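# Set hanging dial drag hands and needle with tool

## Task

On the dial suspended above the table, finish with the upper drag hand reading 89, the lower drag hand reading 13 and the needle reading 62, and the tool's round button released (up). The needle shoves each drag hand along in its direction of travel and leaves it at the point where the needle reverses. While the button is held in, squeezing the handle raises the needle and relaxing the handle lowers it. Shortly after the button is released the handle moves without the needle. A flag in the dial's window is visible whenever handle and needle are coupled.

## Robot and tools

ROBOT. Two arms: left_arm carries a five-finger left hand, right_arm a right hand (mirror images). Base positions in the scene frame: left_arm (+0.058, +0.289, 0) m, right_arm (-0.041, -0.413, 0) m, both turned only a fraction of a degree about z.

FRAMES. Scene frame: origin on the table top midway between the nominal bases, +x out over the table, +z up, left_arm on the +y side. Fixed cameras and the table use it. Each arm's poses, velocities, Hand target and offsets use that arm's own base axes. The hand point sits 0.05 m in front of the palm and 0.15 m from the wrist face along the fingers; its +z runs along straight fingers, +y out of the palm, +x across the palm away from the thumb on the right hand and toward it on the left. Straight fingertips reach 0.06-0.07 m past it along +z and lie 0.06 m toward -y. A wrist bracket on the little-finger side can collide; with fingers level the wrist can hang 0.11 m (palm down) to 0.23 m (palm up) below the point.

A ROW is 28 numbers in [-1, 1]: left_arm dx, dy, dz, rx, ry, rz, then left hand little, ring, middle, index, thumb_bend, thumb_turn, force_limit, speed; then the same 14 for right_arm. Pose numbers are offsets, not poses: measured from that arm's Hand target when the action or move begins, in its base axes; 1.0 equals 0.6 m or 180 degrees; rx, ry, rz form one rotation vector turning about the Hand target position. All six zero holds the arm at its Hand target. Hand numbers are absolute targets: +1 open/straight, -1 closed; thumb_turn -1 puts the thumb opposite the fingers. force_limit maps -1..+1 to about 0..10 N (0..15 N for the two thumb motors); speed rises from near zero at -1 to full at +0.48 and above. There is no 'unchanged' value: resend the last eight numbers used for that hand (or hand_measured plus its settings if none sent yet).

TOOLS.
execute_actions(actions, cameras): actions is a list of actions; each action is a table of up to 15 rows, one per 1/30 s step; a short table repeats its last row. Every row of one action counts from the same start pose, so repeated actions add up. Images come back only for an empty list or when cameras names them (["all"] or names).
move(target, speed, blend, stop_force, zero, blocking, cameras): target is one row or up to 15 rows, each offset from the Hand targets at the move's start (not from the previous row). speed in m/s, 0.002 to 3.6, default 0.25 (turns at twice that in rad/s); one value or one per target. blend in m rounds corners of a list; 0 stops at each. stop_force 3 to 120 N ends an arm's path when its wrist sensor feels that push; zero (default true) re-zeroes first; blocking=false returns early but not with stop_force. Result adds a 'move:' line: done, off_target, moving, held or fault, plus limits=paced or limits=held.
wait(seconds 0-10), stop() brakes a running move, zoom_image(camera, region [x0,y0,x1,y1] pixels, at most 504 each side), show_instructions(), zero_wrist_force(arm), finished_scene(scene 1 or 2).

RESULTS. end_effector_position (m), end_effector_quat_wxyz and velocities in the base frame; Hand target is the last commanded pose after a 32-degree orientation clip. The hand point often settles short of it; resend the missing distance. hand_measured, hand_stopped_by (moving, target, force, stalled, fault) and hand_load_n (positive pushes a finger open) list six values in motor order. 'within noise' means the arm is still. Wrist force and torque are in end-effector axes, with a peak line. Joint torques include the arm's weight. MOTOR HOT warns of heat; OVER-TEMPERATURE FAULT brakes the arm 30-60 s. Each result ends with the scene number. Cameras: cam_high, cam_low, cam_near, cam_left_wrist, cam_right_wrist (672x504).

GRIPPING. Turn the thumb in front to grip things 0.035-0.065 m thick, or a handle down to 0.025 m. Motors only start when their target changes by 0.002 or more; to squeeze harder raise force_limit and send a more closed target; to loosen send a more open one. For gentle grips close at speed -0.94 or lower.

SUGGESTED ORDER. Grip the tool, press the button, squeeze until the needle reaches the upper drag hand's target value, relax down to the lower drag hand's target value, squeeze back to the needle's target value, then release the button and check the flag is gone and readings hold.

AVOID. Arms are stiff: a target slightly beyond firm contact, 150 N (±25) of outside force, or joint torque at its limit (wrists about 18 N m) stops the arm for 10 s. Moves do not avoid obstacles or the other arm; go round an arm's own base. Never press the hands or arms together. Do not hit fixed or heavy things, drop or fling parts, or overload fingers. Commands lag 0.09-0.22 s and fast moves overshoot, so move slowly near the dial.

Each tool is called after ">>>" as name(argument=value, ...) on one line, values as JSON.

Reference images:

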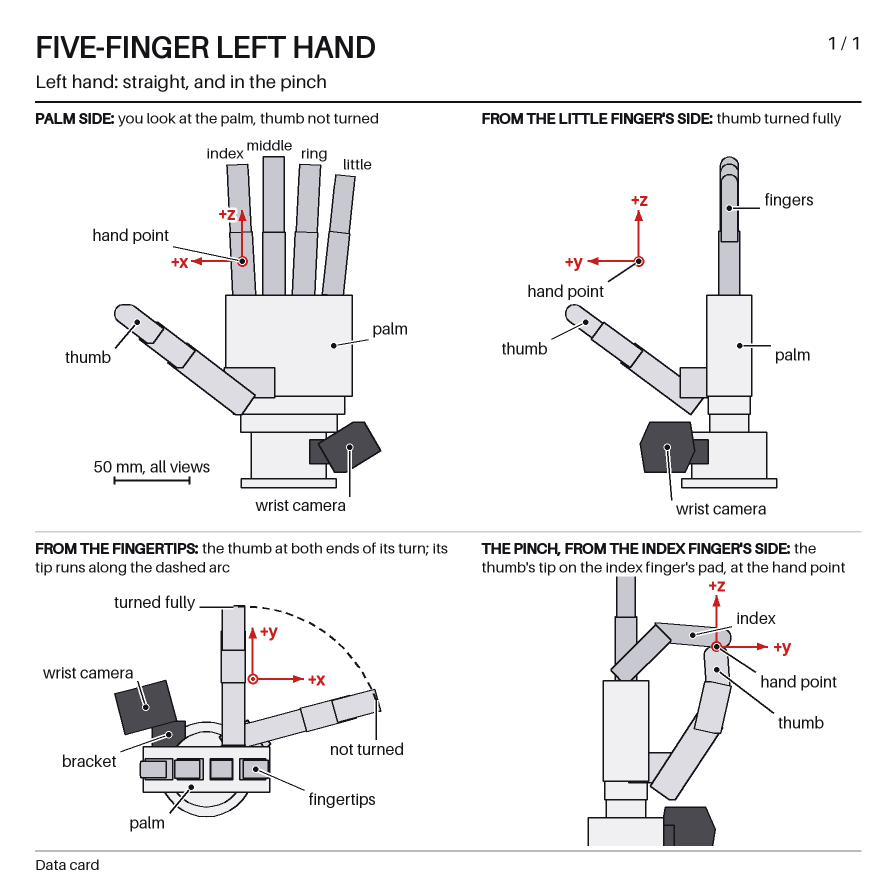

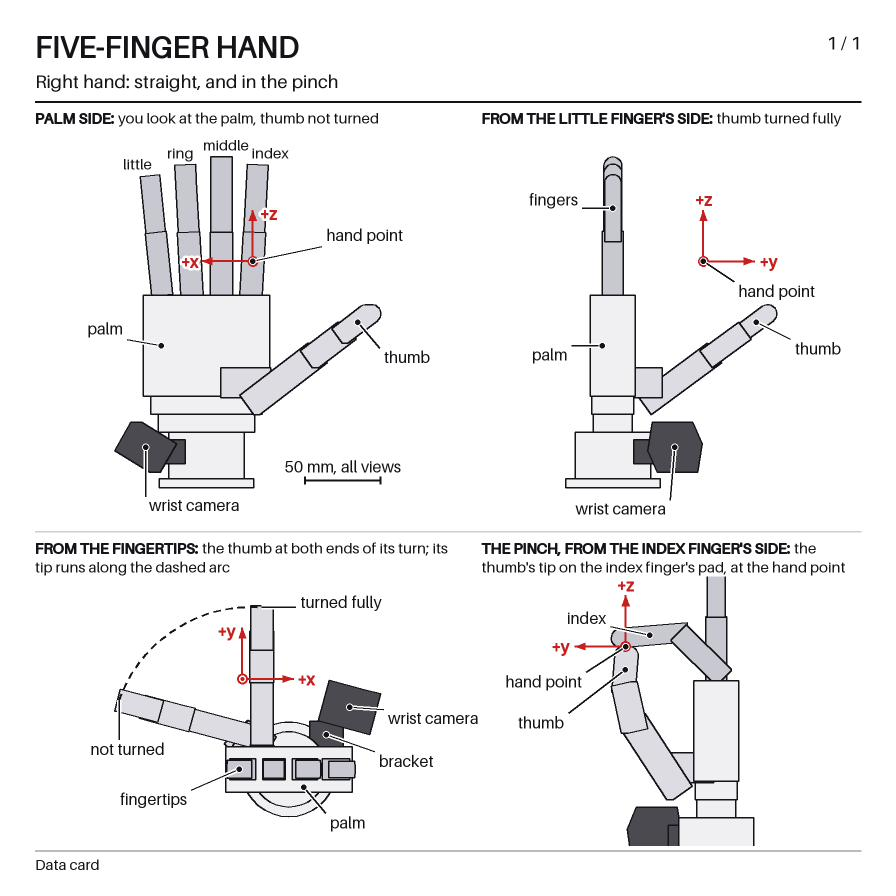

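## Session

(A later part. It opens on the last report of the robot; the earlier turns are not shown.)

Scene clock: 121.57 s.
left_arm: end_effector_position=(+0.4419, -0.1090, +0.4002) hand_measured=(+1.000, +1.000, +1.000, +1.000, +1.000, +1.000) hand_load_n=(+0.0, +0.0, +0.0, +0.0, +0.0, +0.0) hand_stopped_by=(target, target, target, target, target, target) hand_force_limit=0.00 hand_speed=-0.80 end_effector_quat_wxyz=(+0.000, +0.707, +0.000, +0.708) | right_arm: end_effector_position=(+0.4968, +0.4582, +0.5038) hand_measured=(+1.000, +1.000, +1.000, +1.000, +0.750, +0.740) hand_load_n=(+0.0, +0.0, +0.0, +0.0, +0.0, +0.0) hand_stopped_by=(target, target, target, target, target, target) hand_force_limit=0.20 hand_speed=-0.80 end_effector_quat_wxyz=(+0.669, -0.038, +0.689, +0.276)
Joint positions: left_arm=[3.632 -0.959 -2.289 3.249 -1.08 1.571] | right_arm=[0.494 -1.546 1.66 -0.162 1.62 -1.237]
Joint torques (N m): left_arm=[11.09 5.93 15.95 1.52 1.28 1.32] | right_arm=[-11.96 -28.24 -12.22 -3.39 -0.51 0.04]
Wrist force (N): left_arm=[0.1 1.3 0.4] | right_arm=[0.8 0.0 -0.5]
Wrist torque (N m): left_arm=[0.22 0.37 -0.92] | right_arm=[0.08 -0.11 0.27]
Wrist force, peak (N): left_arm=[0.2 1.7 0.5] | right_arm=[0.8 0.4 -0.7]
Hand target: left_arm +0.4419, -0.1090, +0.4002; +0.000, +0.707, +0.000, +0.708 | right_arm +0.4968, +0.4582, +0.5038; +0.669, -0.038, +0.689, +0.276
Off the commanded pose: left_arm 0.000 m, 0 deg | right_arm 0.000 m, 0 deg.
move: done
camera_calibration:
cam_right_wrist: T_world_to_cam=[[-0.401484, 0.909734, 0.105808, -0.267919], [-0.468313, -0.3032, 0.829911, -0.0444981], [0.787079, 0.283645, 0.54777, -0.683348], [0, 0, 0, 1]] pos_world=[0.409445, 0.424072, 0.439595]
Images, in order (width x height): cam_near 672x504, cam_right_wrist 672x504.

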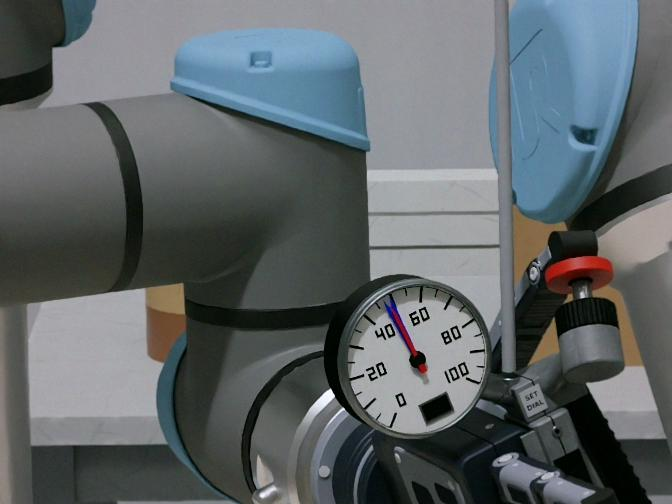

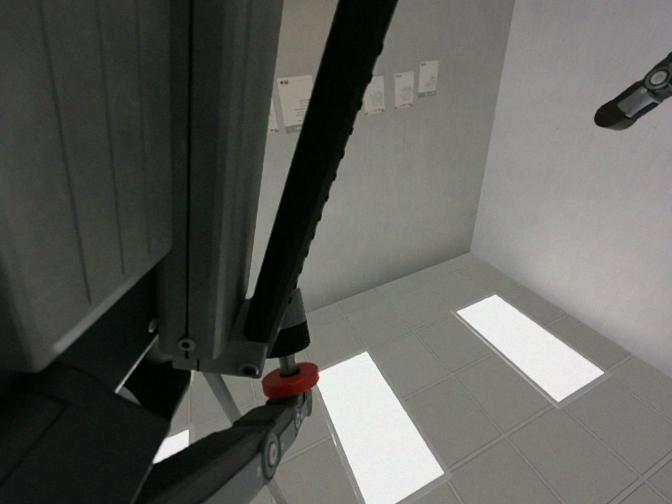

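>>> move(target=[0,0,0,0,0,0,1,1,1,1,1,1,0,-0.8,0,0,0,0,0,0,1,1,1,1,0.6,0.74,0.3,-0.85], speed=0.05, cameras=["cam_right_wrist","cam_near"])

>>> zoom_image(camera="cam_near", region=[440, 200, 672, 504])

>>> zoom_image(camera="cam_right_wrist", region=[100, 200, 400, 504])

Scene clock: 123.37 s.
left_arm: end_effector_position=(+0.4419, -0.1090, +0.4002) hand_measured=(+1.000, +1.000, +1.000, +1.000, +1.000, +1.000) hand_load_n=(+0.0, +0.0, +0.0, +0.0, +0.0, +0.0) hand_stopped_by=(target, target, target, target, target, target) hand_force_limit=0.00 hand_speed=-0.80 end_effector_quat_wxyz=(+0.000, +0.707, +0.000, +0.708) | right_arm: end_effector_position=(+0.4968, +0.4582, +0.5038) hand_measured=(+1.000, +1.000, +1.000, +1.000, +0.600, +0.740) hand_load_n=(+0.0, +0.0, +0.0, +0.0, +0.5, -0.5) hand_stopped_by=(target, target, target, target, target, target) hand_force_limit=0.30 hand_speed=-0.85 end_effector_quat_wxyz=(+0.669, -0.038, +0.689, +0.276)
Joint positions: left_arm=[3.632 -0.959 -2.289 3.249 -1.08 1.571] | right_arm=[0.494 -1.546 1.66 -0.162 1.62 -1.237]
Joint torques (N m): left_arm=[10.62 5.88 15.28 1.59 1.35 1.34] | right_arm=[-12.1 -33.04 -11.98 -3.41 -0.67 0.99]
Wrist force (N): left_arm=[0.2 1.5 0.4] | right_arm=[0.1 0.2 -0.6]
Wrist torque (N m): left_arm=[0.24 0.35 -0.92] | right_arm=[0.09 -0.06 0.22]
Wrist force, peak (N): left_arm=[0.2 1.7 0.5] | right_arm=[0.9 -0.1 -0.4]
Hand target: left_arm +0.4419, -0.1090, +0.4002; +0.000, +0.707, +0.000, +0.708 | right_arm +0.4968, +0.4582, +0.5038; +0.669, -0.038, +0.689, +0.276
Off the commanded pose: left_arm 0.000 m, 0 deg | right_arm 0.000 m, 0 deg.
move: done
camera_calibration:
cam_right_wrist: T_world_to_cam=[[-0.401484, 0.909734, 0.105808, -0.267919], [-0.468313, -0.3032, 0.829911, -0.0444981], [0.787079, 0.283645, 0.54777, -0.683348], [0, 0, 0, 1]] pos_world=[0.409445, 0.424072, 0.439595]
Images, in order (width x height): cam_near 672x504, cam_right_wrist 672x504.

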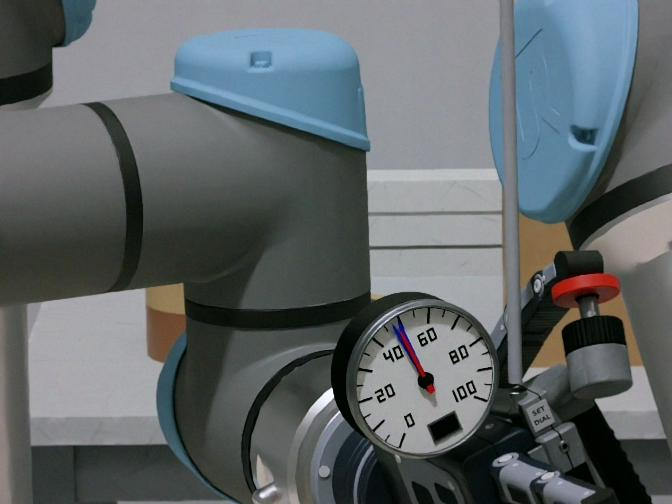

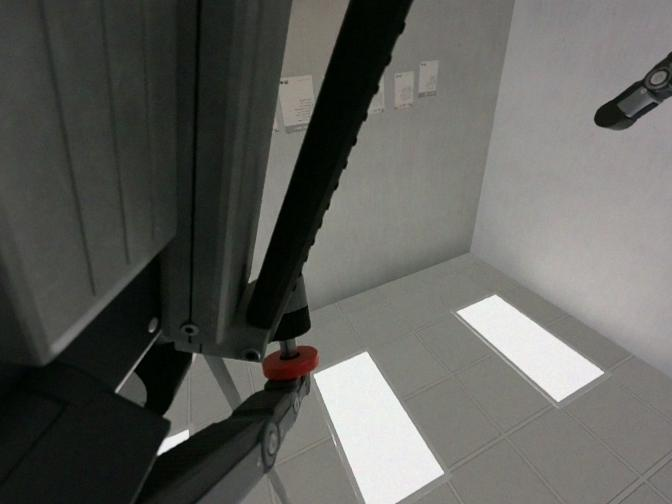

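Scaled by 1.658.

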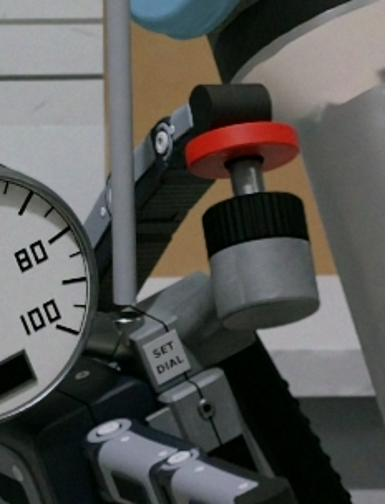

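Scaled by 1.658.

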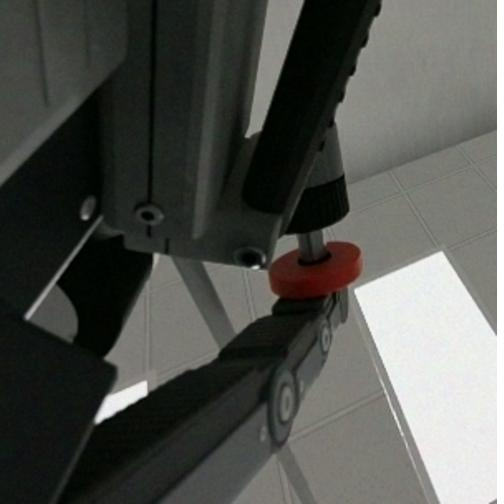

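>>> move(target=[[0,0,0,0,0,0,1,1,1,1,1,1,0,-0.8,0,0,0,0,0,0,1,1,1,1,0.9,0.74,0.2,-0.5],[0,0,0,0,0,0,1,1,1,1,1,1,0,-0.8,0,0,0,0,0,0,-0.4,-0.4,-0.4,-0.4,0.9,0.74,-0.4,-0.6]], speed=0.05, cameras=["cam_right_wrist","cam_near","cam_high"])

>>> zoom_image(camera="cam_near", region=[400, 200, 672, 504])

>>> zoom_image(camera="cam_right_wrist", region=[0, 0, 500, 504])

Scene clock: 129.60 s.
left_arm: end_effector_position=(+0.4419, -0.1090, +0.4002) hand_measured=(+1.000, +1.000, +1.000, +1.000, +1.000, +1.000) hand_load_n=(+0.0, +0.0, +0.0, +0.0, +0.0, +0.0) hand_stopped_by=(target, target, target, target, target, target) hand_force_limit=0.00 hand_speed=-0.80 end_effector_quat_wxyz=(+0.000, +0.707, +0.000, +0.708) | right_arm: end_effector_position=(+0.4968, +0.4582, +0.5038) hand_measured=(-0.400, -0.400, -0.400, -0.400, +0.900, +0.740) hand_load_n=(+0.0, +0.0, +0.0, +0.0, +0.0, +0.0) hand_stopped_by=(target, target, target, target, target, target) hand_force_limit=-0.40 hand_speed=-0.60 end_effector_quat_wxyz=(+0.669, -0.038, +0.689, +0.276)
Joint positions: left_arm=[3.632 -0.959 -2.289 3.249 -1.08 1.571] | right_arm=[0.494 -1.546 1.66 -0.162 1.62 -1.237]
Joint torques (N m): left_arm=[10.89 5.25 15.67 1.73 1.11 1.31] | right_arm=[-9.4 -31.06 -18 -3.5 -0.47 0.89]
Wrist force (N): left_arm=[0.1 1.2 0.3] | right_arm=[0.7 0.0 -0.3]
Wrist torque (N m): left_arm=[0.20 0.36 -0.91] | right_arm=[0.06 -0.11 0.24]
Wrist force, peak (N): left_arm=[0.0 1.8 0.7] | right_arm=[1.1 0.2 -0.4]
Hand target: left_arm +0.4419, -0.1090, +0.4002; +0.000, +0.707, +0.000, +0.708 | right_arm +0.4968, +0.4582, +0.5038; +0.669, -0.038, +0.689, +0.276
Off the commanded pose: left_arm 0.000 m, 0 deg | right_arm 0.000 m, 0 deg.
move: done
camera_calibration:
cam_right_wrist: T_world_to_cam=[[-0.401484, 0.909734, 0.105808, -0.267919], [-0.468313, -0.3032, 0.829911, -0.0444981], [0.787079, 0.283645, 0.54777, -0.683348], [0, 0, 0, 1]] pos_world=[0.409445, 0.424072, 0.439595]
Images, in order (width x height): cam_high 672x504, cam_near 672x504, cam_right_wrist 672x504.

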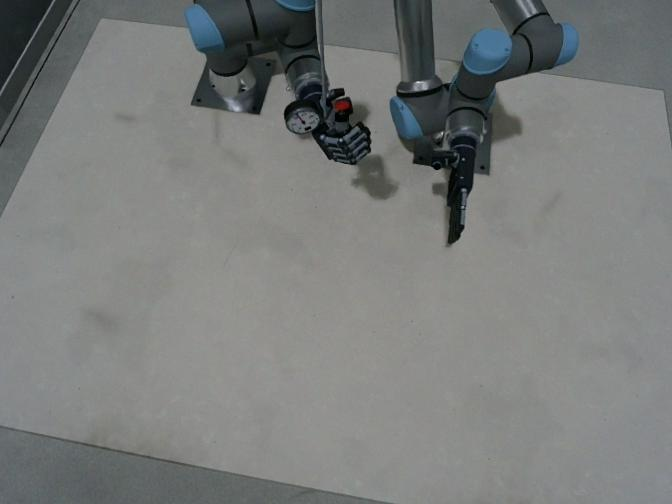

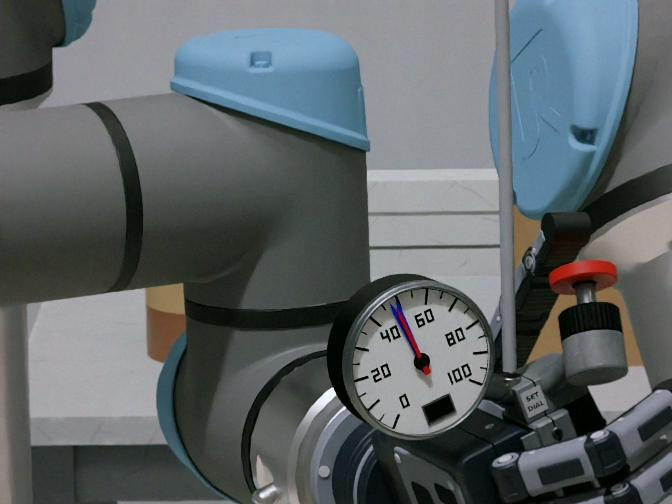

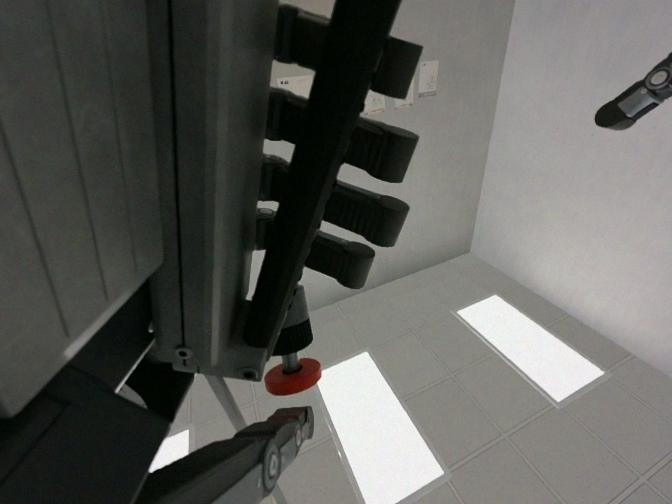

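Scaled by 1.658.

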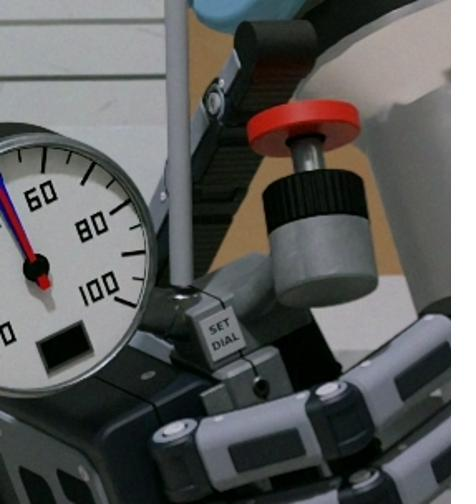

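Scaled by 1.000.

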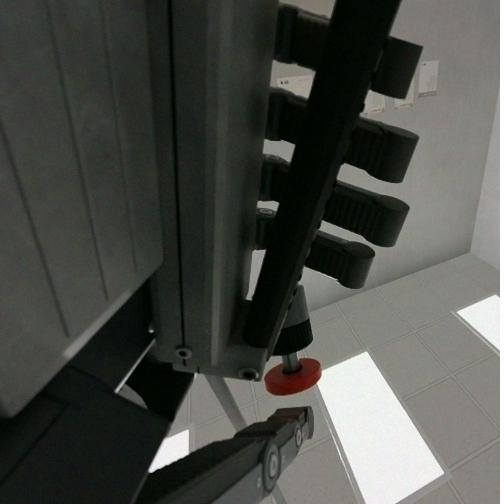

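>>> move(target=[0,0,0,0,0,0,1,1,1,1,1,1,0,-0.8,0,0,0,0,0,0,-0.7,-0.7,-0.7,-0.7,0.9,0.74,-0.4,-0.8], speed=0.05, cameras=["cam_right_wrist","cam_near"])

>>> zoom_image(camera="cam_near", region=[400, 200, 672, 504])

Scene clock: 131.03 s.
left_arm: end_effector_position=(+0.4419, -0.1090, +0.4002) hand_measured=(+1.000, +1.000, +1.000, +1.000, +1.000, +1.000) hand_load_n=(+0.0, +0.0, +0.0, +0.0, +0.0, +0.0) hand_stopped_by=(target, target, target, target, target, target) hand_force_limit=0.00 hand_speed=-0.80 end_effector_quat_wxyz=(+0.000, +0.707, +0.000, +0.708) | right_arm: end_effector_position=(+0.4968, +0.4582, +0.5038) hand_measured=(-0.700, -0.700, -0.700, -0.700, +0.900, +0.740) hand_load_n=(+0.0, +0.0, +0.0, +0.0, +0.0, +0.0) hand_stopped_by=(target, target, target, target, target, target) hand_force_limit=-0.40 hand_speed=-0.80 end_effector_quat_wxyz=(+0.669, -0.038, +0.689, +0.276)
Joint positions: left_arm=[3.632 -0.959 -2.289 3.249 -1.08 1.571] | right_arm=[0.494 -1.546 1.66 -0.162 1.62 -1.237]
Joint torques (N m): left_arm=[11.21 6.07 16.27 1.91 1.08 1.31] | right_arm=[-9.57 -30.81 -23.13 -3.5 -0.68 1.08]
Wrist force (N): left_arm=[0.0 1.4 0.5] | right_arm=[1.0 0.1 -0.2]
Wrist torque (N m): left_arm=[0.22 0.39 -0.93] | right_arm=[0.07 -0.16 0.26]
Wrist force, peak (N): left_arm=[-0.1 1.8 0.8] | right_arm=[0.9 0.1 -0.7]
Hand target: left_arm +0.4419, -0.1090, +0.4002; +0.000, +0.707, +0.000, +0.708 | right_arm +0.4968, +0.4582, +0.5038; +0.669, -0.038, +0.689, +0.276
Off the commanded pose: left_arm 0.000 m, 0 deg | right_arm 0.000 m, 0 deg.
move: done
camera_calibration:
cam_right_wrist: T_world_to_cam=[[-0.401484, 0.909734, 0.105808, -0.267919], [-0.468313, -0.3032, 0.829911, -0.0444981], [0.787079, 0.283645, 0.54777, -0.683348], [0, 0, 0, 1]] pos_world=[0.409445, 0.424072, 0.439595]
Images, in order (width x height): cam_near 672x504, cam_right_wrist 672x504.

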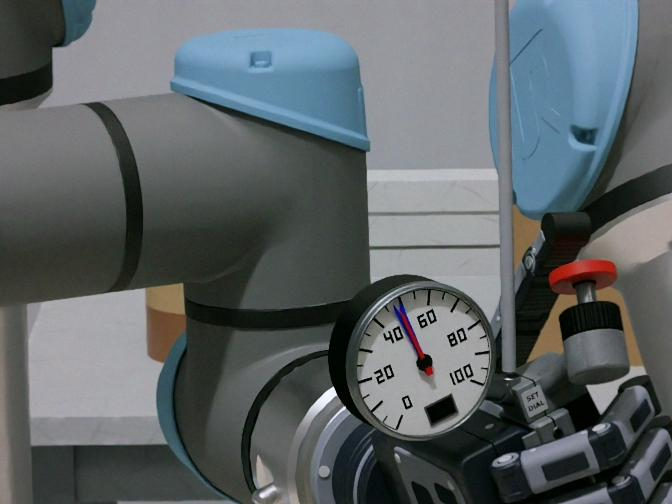

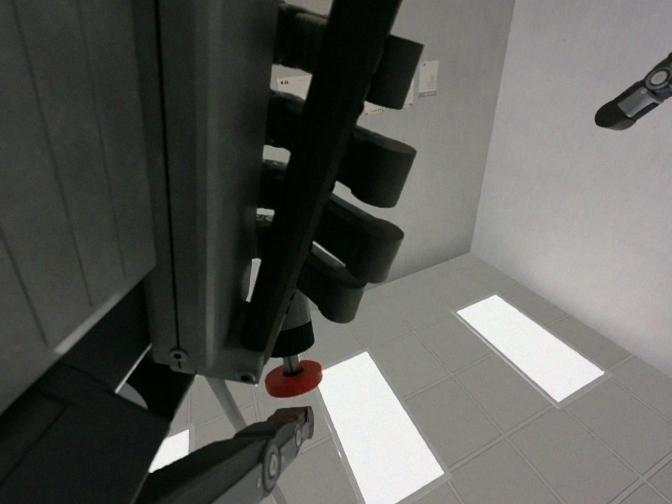

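Scaled by 1.658.

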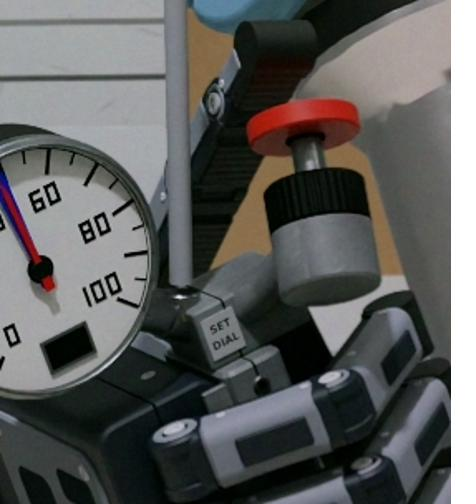

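>>> move(target=[0,0,0,0,0,0,1,1,1,1,1,1,0,-0.8,0,0,0,0,0,0,-0.85,-0.85,-0.85,-0.85,0.9,0.74,-0.4,-0.85], speed=0.05, cameras=["cam_right_wrist","cam_near"])

>>> zoom_image(camera="cam_near", region=[300, 200, 672, 504])

Scene clock: 132.03 s.
left_arm: end_effector_position=(+0.4419, -0.1090, +0.4002) hand_measured=(+1.000, +1.000, +1.000, +1.000, +1.000, +1.000) hand_load_n=(+0.0, +0.0, +0.0, +0.5, +0.0, +0.0) hand_stopped_by=(target, target, target, target, target, target) hand_force_limit=0.00 hand_speed=-0.80 end_effector_quat_wxyz=(+0.000, +0.707, +0.000, +0.708) | right_arm: end_effector_position=(+0.4968, +0.4582, +0.5038) hand_measured=(-0.740, -0.768, -0.808, -0.850, +0.900, +0.740) hand_load_n=(+1.5, +2.0, +3.0, +2.5, +0.0, +0.0) hand_stopped_by=(force, force, force, target, target, target) hand_force_limit=-0.40 hand_speed=-0.85 end_effector_quat_wxyz=(+0.669, -0.038, +0.689, +0.276)
Joint positions: left_arm=[3.632 -0.959 -2.289 3.249 -1.08 1.571] | right_arm=[0.494 -1.546 1.66 -0.162 1.62 -1.237]
Joint torques (N m): left_arm=[10.86 5.9 15.57 1.76 1.05 1.28] | right_arm=[-9.92 -31.97 -25.22 -3.33 -0.58 0.96]
Wrist force (N): left_arm=[0.0 1.2 0.6] | right_arm=[0.2 0.4 -0.4]
Wrist torque (N m): left_arm=[0.18 0.40 -0.92] | right_arm=[0.10 -0.10 0.22]
Wrist force, peak (N): left_arm=[-0.2 1.9 0.5] | right_arm=[0.9 0.2 -0.8]
Hand target: left_arm +0.4419, -0.1090, +0.4002; +0.000, +0.707, +0.000, +0.708 | right_arm +0.4968, +0.4582, +0.5038; +0.669, -0.038, +0.689, +0.276
Off the commanded pose: left_arm 0.000 m, 0 deg | right_arm 0.000 m, 0 deg.
move: done
camera_calibration:
cam_right_wrist: T_world_to_cam=[[-0.401484, 0.909734, 0.105808, -0.267919], [-0.468313, -0.3032, 0.829911, -0.0444981], [0.787079, 0.283645, 0.54777, -0.683348], [0, 0, 0, 1]] pos_world=[0.409445, 0.424072, 0.439595]
Images, in order (width x height): cam_near 672x504, cam_right_wrist 672x504.

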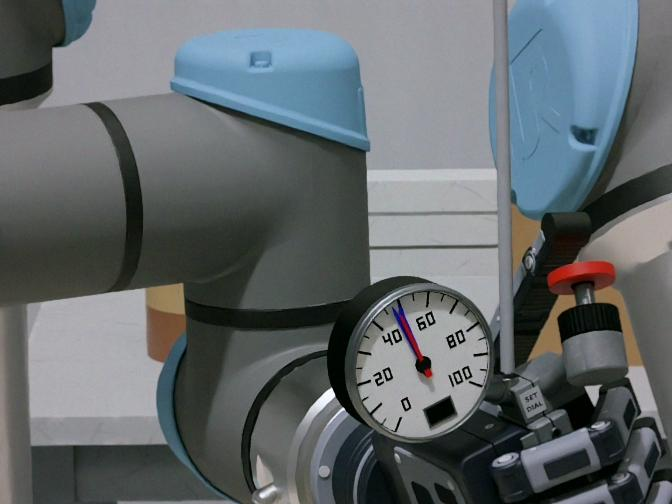

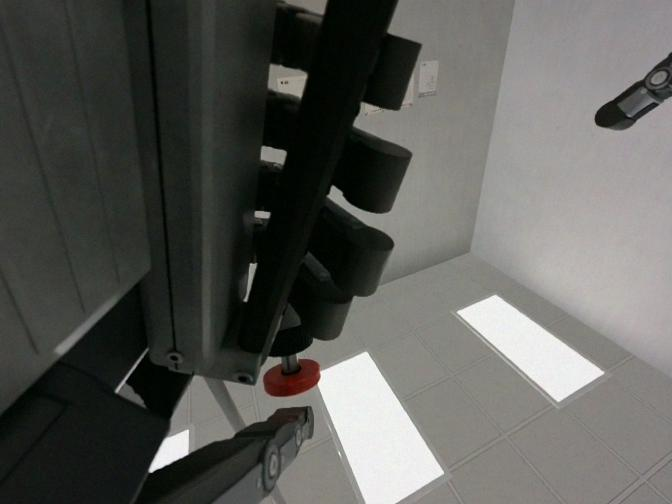

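Scaled by 1.355.

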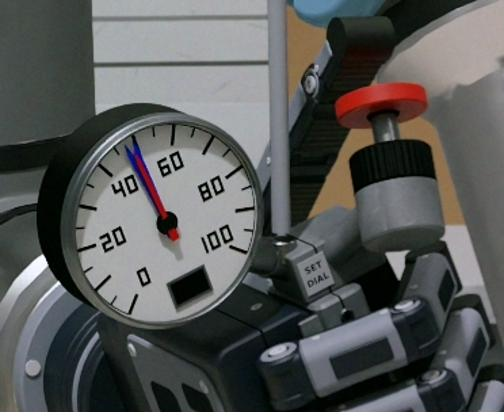

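>>> move(target=[0,0,0,0,0,0,1,1,1,1,1,1,0,-0.8,0,0,0,0,0,0,-0.85,-0.85,-0.85,-0.85,0.55,0.74,0.4,-0.85], speed=0.05, cameras=["cam_right_wrist","cam_near"])

>>> zoom_image(camera="cam_near", region=[300, 200, 672, 504])

Scene clock: 134.53 s.
left_arm: end_effector_position=(+0.4419, -0.1090, +0.4002) hand_measured=(+1.000, +1.000, +1.000, +1.000, +1.000, +1.000) hand_load_n=(+0.0, +0.0, +0.0, +0.0, +0.0, +0.0) hand_stopped_by=(target, target, target, target, target, target) hand_force_limit=0.00 hand_speed=-0.80 end_effector_quat_wxyz=(+0.000, +0.707, +0.000, +0.708) | right_arm: end_effector_position=(+0.4968, +0.4582, +0.5038) hand_measured=(-0.740, -0.768, -0.808, -0.850, +0.552, +0.740) hand_load_n=(+1.5, +2.0, +3.0, +2.5, +2.5, +0.0) hand_stopped_by=(force, force, force, target, target, target) hand_force_limit=0.40 hand_speed=-0.85 end_effector_quat_wxyz=(+0.669, -0.038, +0.689, +0.276)
Joint positions: left_arm=[3.632 -0.959 -2.289 3.249 -1.08 1.571] | right_arm=[0.494 -1.546 1.66 -0.162 1.62 -1.237]
Joint torques (N m): left_arm=[10.44 5.81 15.53 1.95 1.05 1.18] | right_arm=[-9.04 -28.84 -31.93 -3.48 -0.63 0.94]
Wrist force (N): left_arm=[0.0 1.3 0.5] | right_arm=[0.0 0.3 -0.5]
Wrist torque (N m): left_arm=[0.21 0.38 -0.92] | right_arm=[0.09 -0.07 0.20]
Wrist force, peak (N): left_arm=[-0.1 1.6 0.6] | right_arm=[0.3 0.6 -0.6]
Hand target: left_arm +0.4419, -0.1090, +0.4002; +0.000, +0.707, +0.000, +0.708 | right_arm +0.4968, +0.4582, +0.5038; +0.669, -0.038, +0.689, +0.276
Off the commanded pose: left_arm 0.000 m, 0 deg | right_arm 0.000 m, 0 deg.
move: done
camera_calibration:
cam_right_wrist: T_world_to_cam=[[-0.401484, 0.909734, 0.105808, -0.267919], [-0.468313, -0.3032, 0.829911, -0.0444981], [0.787079, 0.283645, 0.54777, -0.683348], [0, 0, 0, 1]] pos_world=[0.409445, 0.424072, 0.439595]
Images, in order (width x height): cam_near 672x504, cam_right_wrist 672x504.

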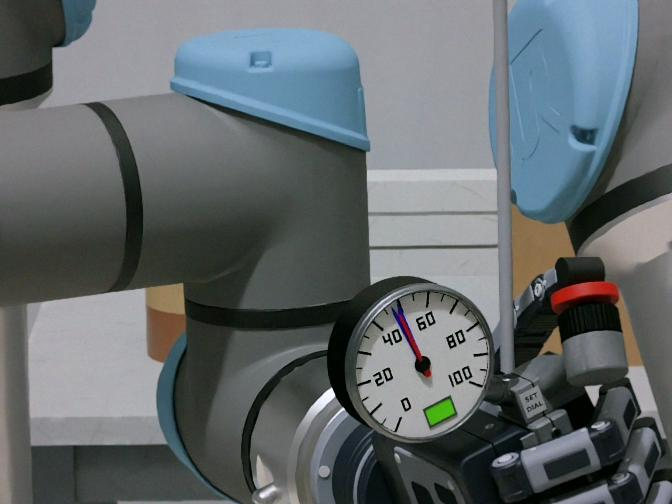

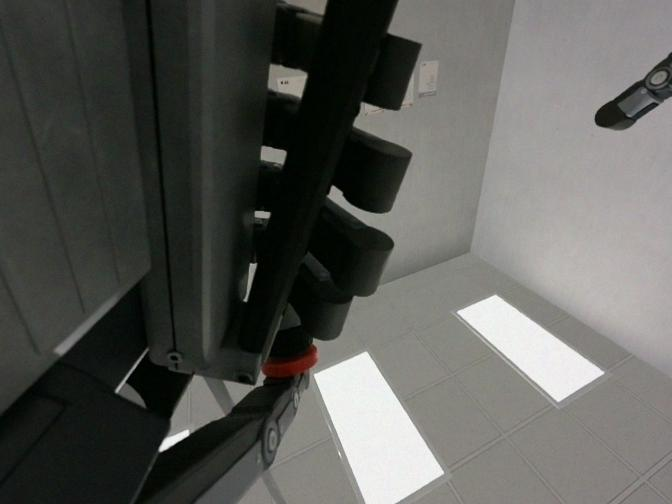

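Scaled by 1.355.

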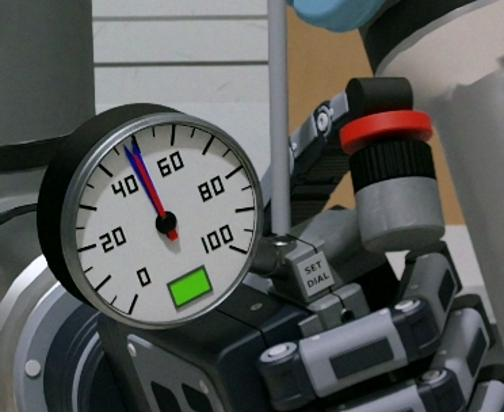

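>>> move(target=[0,0,0,0,0,0,1,1,1,1,1,1,0,-0.8,0,0,0,0,0,0,-0.78,-0.80,-0.83,-0.85,0.55,0.74,0.4,-0.94], speed=0.05, cameras=["cam_right_wrist","cam_near"])

>>> zoom_image(camera="cam_near", region=[320, 270, 500, 450])

Scene clock: 135.77 s.
left_arm: end_effector_position=(+0.4419, -0.1090, +0.4002) hand_measured=(+1.000, +1.000, +1.000, +1.000, +1.000, +1.000) hand_load_n=(+0.0, +0.0, +0.0, +0.0, -0.5, +0.0) hand_stopped_by=(target, target, target, target, target, target) hand_force_limit=0.00 hand_speed=-0.80 end_effector_quat_wxyz=(+0.000, +0.707, +0.000, +0.708) | right_arm: end_effector_position=(+0.4968, +0.4582, +0.5038) hand_measured=(-0.780, -0.798, -0.830, -0.850, +0.552, +0.740) hand_load_n=(+3.5, +3.0, +2.5, +0.0, +2.5, +0.0) hand_stopped_by=(target, target, target, target, target, target) hand_force_limit=0.40 hand_speed=-0.94 end_effector_quat_wxyz=(+0.669, -0.038, +0.689, +0.276)
Joint positions: left_arm=[3.632 -0.959 -2.289 3.249 -1.08 1.571] | right_arm=[0.494 -1.546 1.66 -0.162 1.62 -1.237]
Joint torques (N m): left_arm=[10.97 5.7 15.22 2 1.02 1.26] | right_arm=[-9.45 -30.07 -32.41 -3.42 -0.72 0.74]
Wrist force (N): left_arm=[0.0 1.5 0.4] | right_arm=[0.2 0.2 -0.5]
Wrist torque (N m): left_arm=[0.24 0.38 -0.93] | right_arm=[0.07 -0.10 0.22]
Wrist force, peak (N): left_arm=[-0.1 1.8 0.4] | right_arm=[0.3 0.5 -0.6]
Hand target: left_arm +0.4419, -0.1090, +0.4002; +0.000, +0.707, +0.000, +0.708 | right_arm +0.4968, +0.4582, +0.5038; +0.669, -0.038, +0.689, +0.276
Off the commanded pose: left_arm 0.000 m, 0 deg | right_arm 0.000 m, 0 deg.
move: done
camera_calibration:
cam_right_wrist: T_world_to_cam=[[-0.401484, 0.909734, 0.105808, -0.267919], [-0.468313, -0.3032, 0.829911, -0.0444981], [0.787079, 0.283645, 0.54777, -0.683348], [0, 0, 0, 1]] pos_world=[0.409445, 0.424072, 0.439595]
Images, in order (width x height): cam_near 672x504, cam_right_wrist 672x504.

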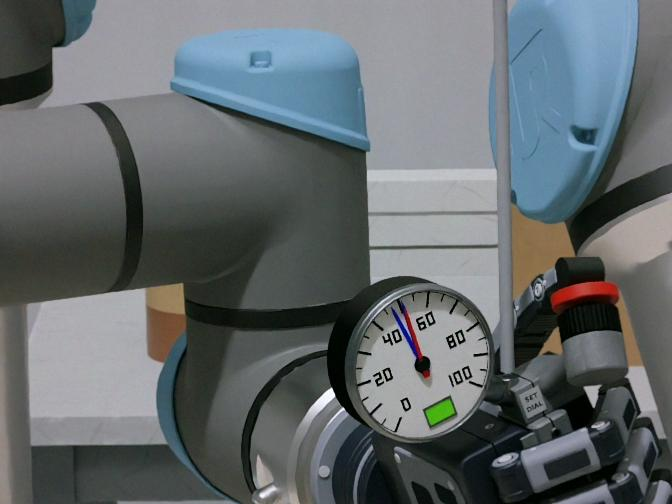

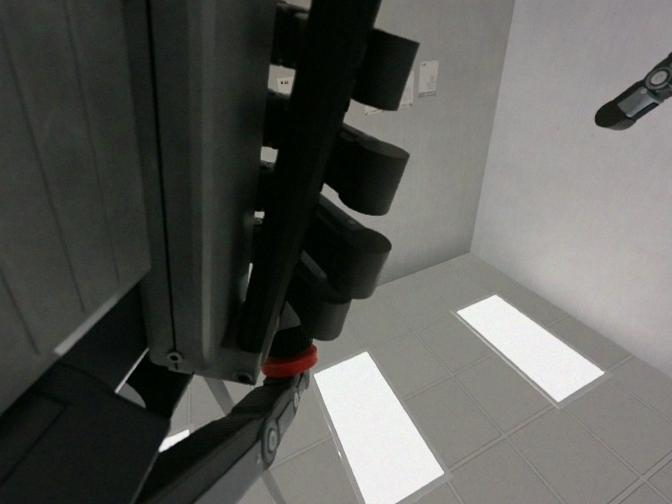

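Scaled by 2.800.

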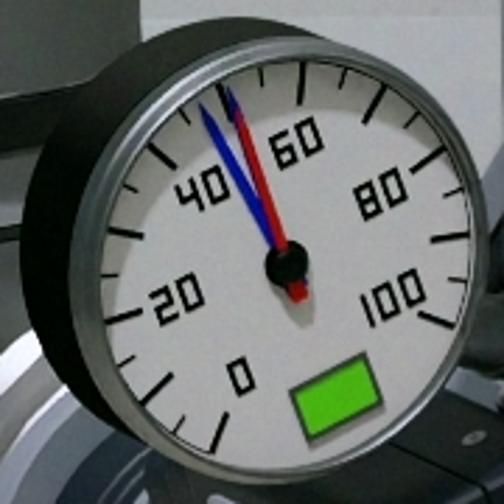

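>>> move(target=[0,0,0,0,0,0,1,1,1,1,1,1,0,-0.8,0,0,0,0,0,0,-0.84,-0.86,-0.89,-0.88,0.55,0.74,0.4,-0.94], speed=0.05, cameras=["cam_right_wrist","cam_near"])

>>> zoom_image(camera="cam_near", region=[320, 270, 500, 450])

Scene clock: 138.30 s.
left_arm: end_effector_position=(+0.4419, -0.1090, +0.4002) hand_measured=(+1.000, +1.000, +1.000, +1.000, +1.000, +1.000) hand_load_n=(+0.0, +0.0, +0.0, +0.0, +0.0, +0.0) hand_stopped_by=(target, target, target, target, target, target) hand_force_limit=0.00 hand_speed=-0.80 end_effector_quat_wxyz=(+0.000, +0.707, +0.000, +0.708) | right_arm: end_effector_position=(+0.4968, +0.4582, +0.5038) hand_measured=(-0.840, -0.860, -0.882, -0.880, +0.552, +0.740) hand_load_n=(+0.0, +3.0, +6.0, +0.5, +2.5, +1.0) hand_stopped_by=(target, target, force, target, target, target) hand_force_limit=0.40 hand_speed=-0.94 end_effector_quat_wxyz=(+0.669, -0.038, +0.689, +0.276)
Joint positions: left_arm=[3.632 -0.959 -2.289 3.249 -1.08 1.571] | right_arm=[0.494 -1.546 1.66 -0.162 1.62 -1.237]
Joint torques (N m): left_arm=[10.97 4.91 15.52 1.97 0.88 1.27] | right_arm=[-9.43 -30.98 -32.13 -3.4 -0.4 0.63]
Wrist force (N): left_arm=[0.1 1.3 0.4] | right_arm=[0.2 0.4 -0.6]
Wrist torque (N m): left_arm=[0.21 0.37 -0.92] | right_arm=[0.11 -0.10 0.22]
Wrist force, peak (N): left_arm=[0.2 1.7 0.6] | right_arm=[0.3 0.4 -0.7]
Hand target: left_arm +0.4419, -0.1090, +0.4002; +0.000, +0.707, +0.000, +0.708 | right_arm +0.4968, +0.4582, +0.5038; +0.669, -0.038, +0.689, +0.276
Off the commanded pose: left_arm 0.000 m, 0 deg | right_arm 0.000 m, 0 deg.
move: done
camera_calibration:
cam_right_wrist: T_world_to_cam=[[-0.401484, 0.909734, 0.105808, -0.267919], [-0.468313, -0.3032, 0.829911, -0.0444981], [0.787079, 0.283645, 0.54777, -0.683348], [0, 0, 0, 1]] pos_world=[0.409445, 0.424072, 0.439595]
Images, in order (width x height): cam_near 672x504, cam_right_wrist 672x504.

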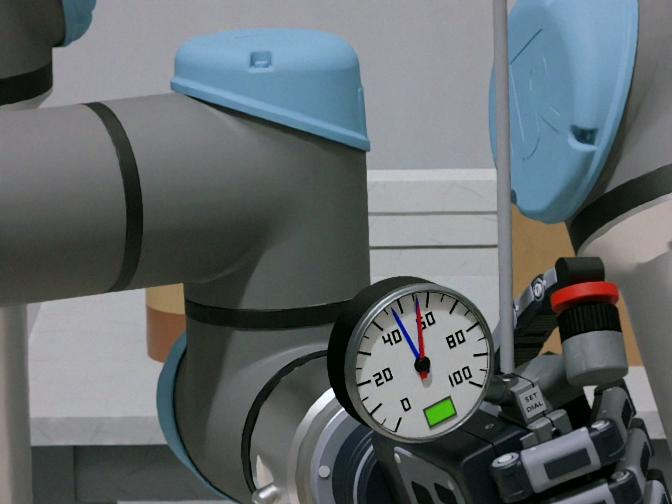

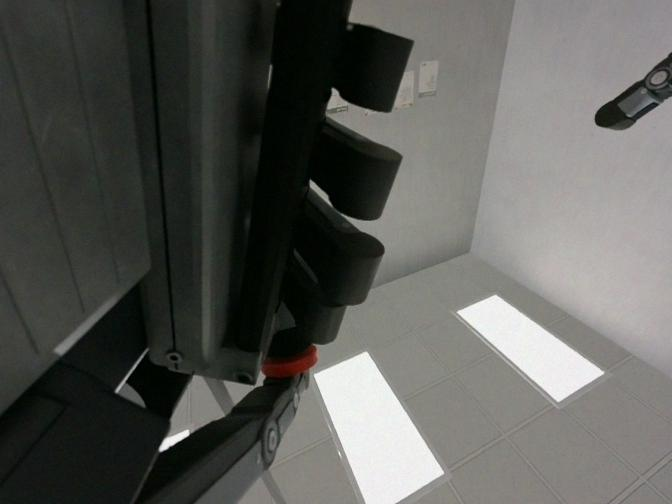

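Scaled by 2.800.

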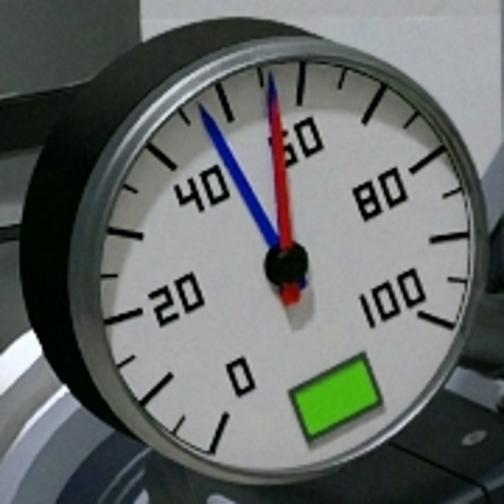

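>>> move(target=[0,0,0,0,0,0,1,1,1,1,1,1,0,-0.8,0,0,0,0,0,0,-0.90,-0.90,-0.89,-0.88,0.55,0.74,0.4,-0.94], speed=0.05, cameras=["cam_right_wrist","cam_near"])

>>> zoom_image(camera="cam_near", region=[320, 270, 500, 450])

Scene clock: 139.33 s.
left_arm: end_effector_position=(+0.4419, -0.1090, +0.4002) hand_measured=(+1.000, +1.000, +1.000, +1.000, +1.000, +1.000) hand_load_n=(+0.0, +0.0, +0.0, +0.0, +0.0, +0.0) hand_stopped_by=(target, target, target, target, target, target) hand_force_limit=0.00 hand_speed=-0.80 end_effector_quat_wxyz=(+0.000, +0.707, +0.000, +0.708) | right_arm: end_effector_position=(+0.4968, +0.4582, +0.5038) hand_measured=(-0.900, -0.896, -0.884, -0.880, +0.552, +0.740) hand_load_n=(+3.0, +4.5, +0.0, +0.0, +2.5, +0.5) hand_stopped_by=(target, force, force, target, target, target) hand_force_limit=0.40 hand_speed=-0.94 end_effector_quat_wxyz=(+0.669, -0.038, +0.689, +0.276)
Joint positions: left_arm=[3.632 -0.959 -2.289 3.249 -1.08 1.571] | right_arm=[0.494 -1.546 1.66 -0.162 1.62 -1.237]
Joint torques (N m): left_arm=[11 6.33 14.1 2.27 0.96 1.25] | right_arm=[-8.05 -29.59 -33.84 -3.3 -0.4 0.77]
Wrist force (N): left_arm=[-0.1 1.5 0.4] | right_arm=[0.0 0.5 -0.5]
Wrist torque (N m): left_arm=[0.24 0.40 -0.94] | right_arm=[0.12 -0.07 0.22]
Wrist force, peak (N): left_arm=[0.5 1.7 0.5] | right_arm=[0.4 0.6 -0.5]
Hand target: left_arm +0.4419, -0.1090, +0.4002; +0.000, +0.707, +0.000, +0.708 | right_arm +0.4968, +0.4582, +0.5038; +0.669, -0.038, +0.689, +0.276
Off the commanded pose: left_arm 0.000 m, 0 deg | right_arm 0.000 m, 0 deg.
move: done
camera_calibration:
cam_right_wrist: T_world_to_cam=[[-0.401484, 0.909734, 0.105808, -0.267919], [-0.468313, -0.3032, 0.829911, -0.0444981], [0.787079, 0.283645, 0.54777, -0.683348], [0, 0, 0, 1]] pos_world=[0.409445, 0.424072, 0.439595]
Images, in order (width x height): cam_near 672x504, cam_right_wrist 672x504.

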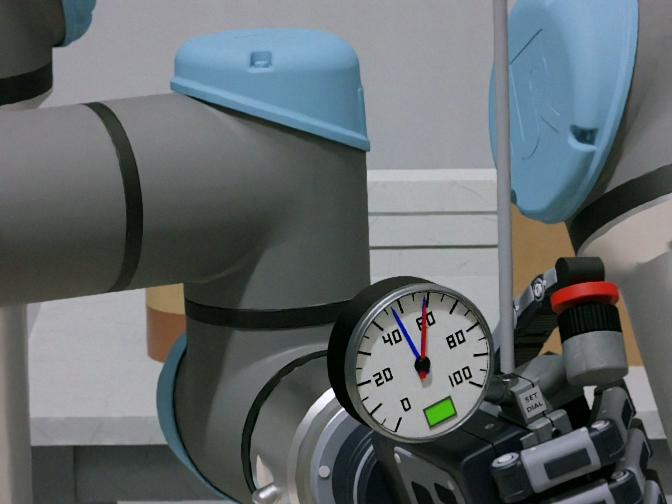

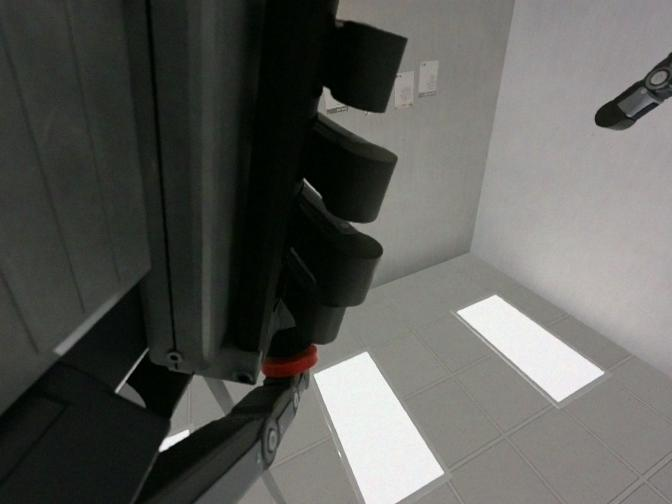

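Scaled by 2.800.

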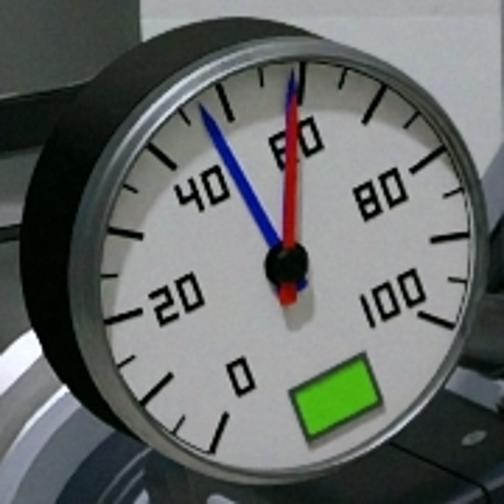

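>>> move(target=[0,0,0,0,0,0,1,1,1,1,1,1,0,-0.8,0,0,0,0,0,0,-0.96,-0.95,-0.89,-0.88,0.55,0.74,0.8,-0.94], speed=0.05, cameras=["cam_right_wrist","cam_near"])

>>> zoom_image(camera="cam_near", region=[320, 270, 500, 450])

Scene clock: 140.23 s.
left_arm: end_effector_position=(+0.4419, -0.1090, +0.4002) hand_measured=(+1.000, +1.000, +1.000, +1.000, +1.000, +1.000) hand_load_n=(+0.0, +0.5, +0.0, +0.0, +0.0, +0.0) hand_stopped_by=(target, target, target, target, target, target) hand_force_limit=0.00 hand_speed=-0.80 end_effector_quat_wxyz=(+0.000, +0.707, +0.000, +0.708) | right_arm: end_effector_position=(+0.4968, +0.4582, +0.5038) hand_measured=(-0.936, -0.926, -0.884, -0.880, +0.552, +0.740) hand_load_n=(+9.5, +10.0, -0.5, +0.0, +2.5, +0.5) hand_stopped_by=(force, force, force, target, target, target) hand_force_limit=0.80 hand_speed=-0.94 end_effector_quat_wxyz=(+0.669, -0.038, +0.689, +0.276)
Joint positions: left_arm=[3.632 -0.959 -2.289 3.249 -1.08 1.571] | right_arm=[0.494 -1.546 1.66 -0.162 1.62 -1.237]
Joint torques (N m): left_arm=[10.81 5.6 14.48 2.15 0.82 1.42] | right_arm=[-8.1 -29.63 -32.04 -3.49 -0.45 0.98]
Wrist force (N): left_arm=[0.3 1.4 0.3] | right_arm=[0.1 0.2 -0.6]
Wrist torque (N m): left_arm=[0.23 0.34 -0.91] | right_arm=[0.09 -0.09 0.21]
Wrist force, peak (N): left_arm=[0.2 1.6 0.8] | right_arm=[0.4 0.3 -0.5]
Hand target: left_arm +0.4419, -0.1090, +0.4002; +0.000, +0.707, +0.000, +0.708 | right_arm +0.4968, +0.4582, +0.5038; +0.669, -0.038, +0.689, +0.276
Off the commanded pose: left_arm 0.000 m, 0 deg | right_arm 0.000 m, 0 deg.
move: done
camera_calibration:
cam_right_wrist: T_world_to_cam=[[-0.401484, 0.909734, 0.105808, -0.267919], [-0.468313, -0.3032, 0.829911, -0.0444981], [0.787079, 0.283645, 0.54777, -0.683348], [0, 0, 0, 1]] pos_world=[0.409445, 0.424072, 0.439595]
Images, in order (width x height): cam_near 672x504, cam_right_wrist 672x504.

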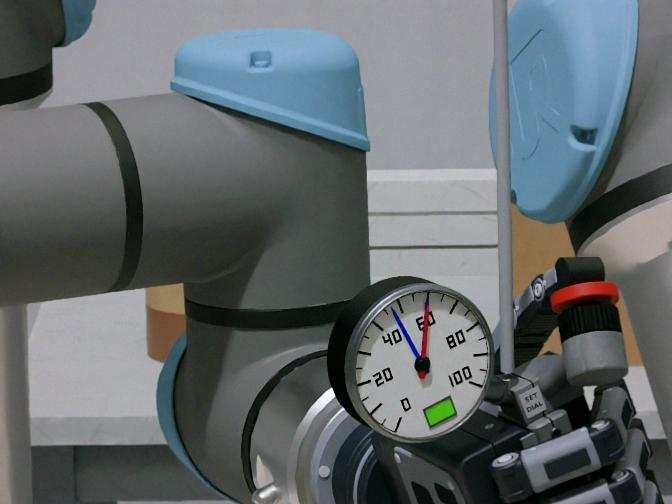

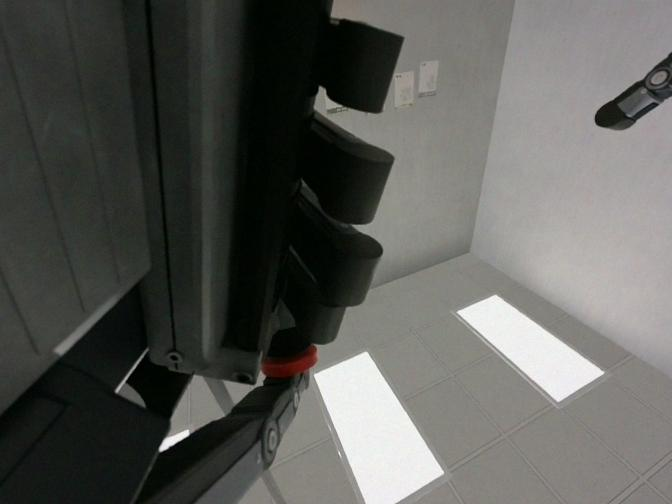

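Scaled by 2.800.

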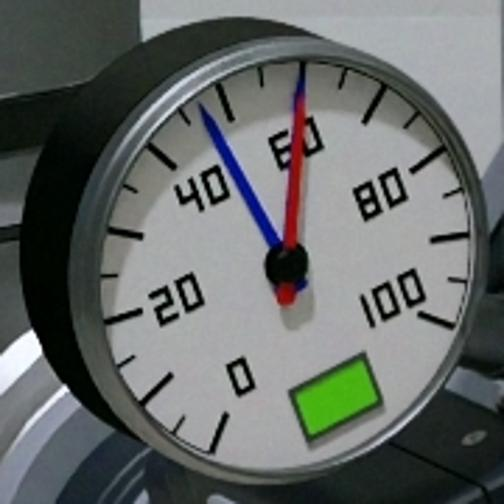

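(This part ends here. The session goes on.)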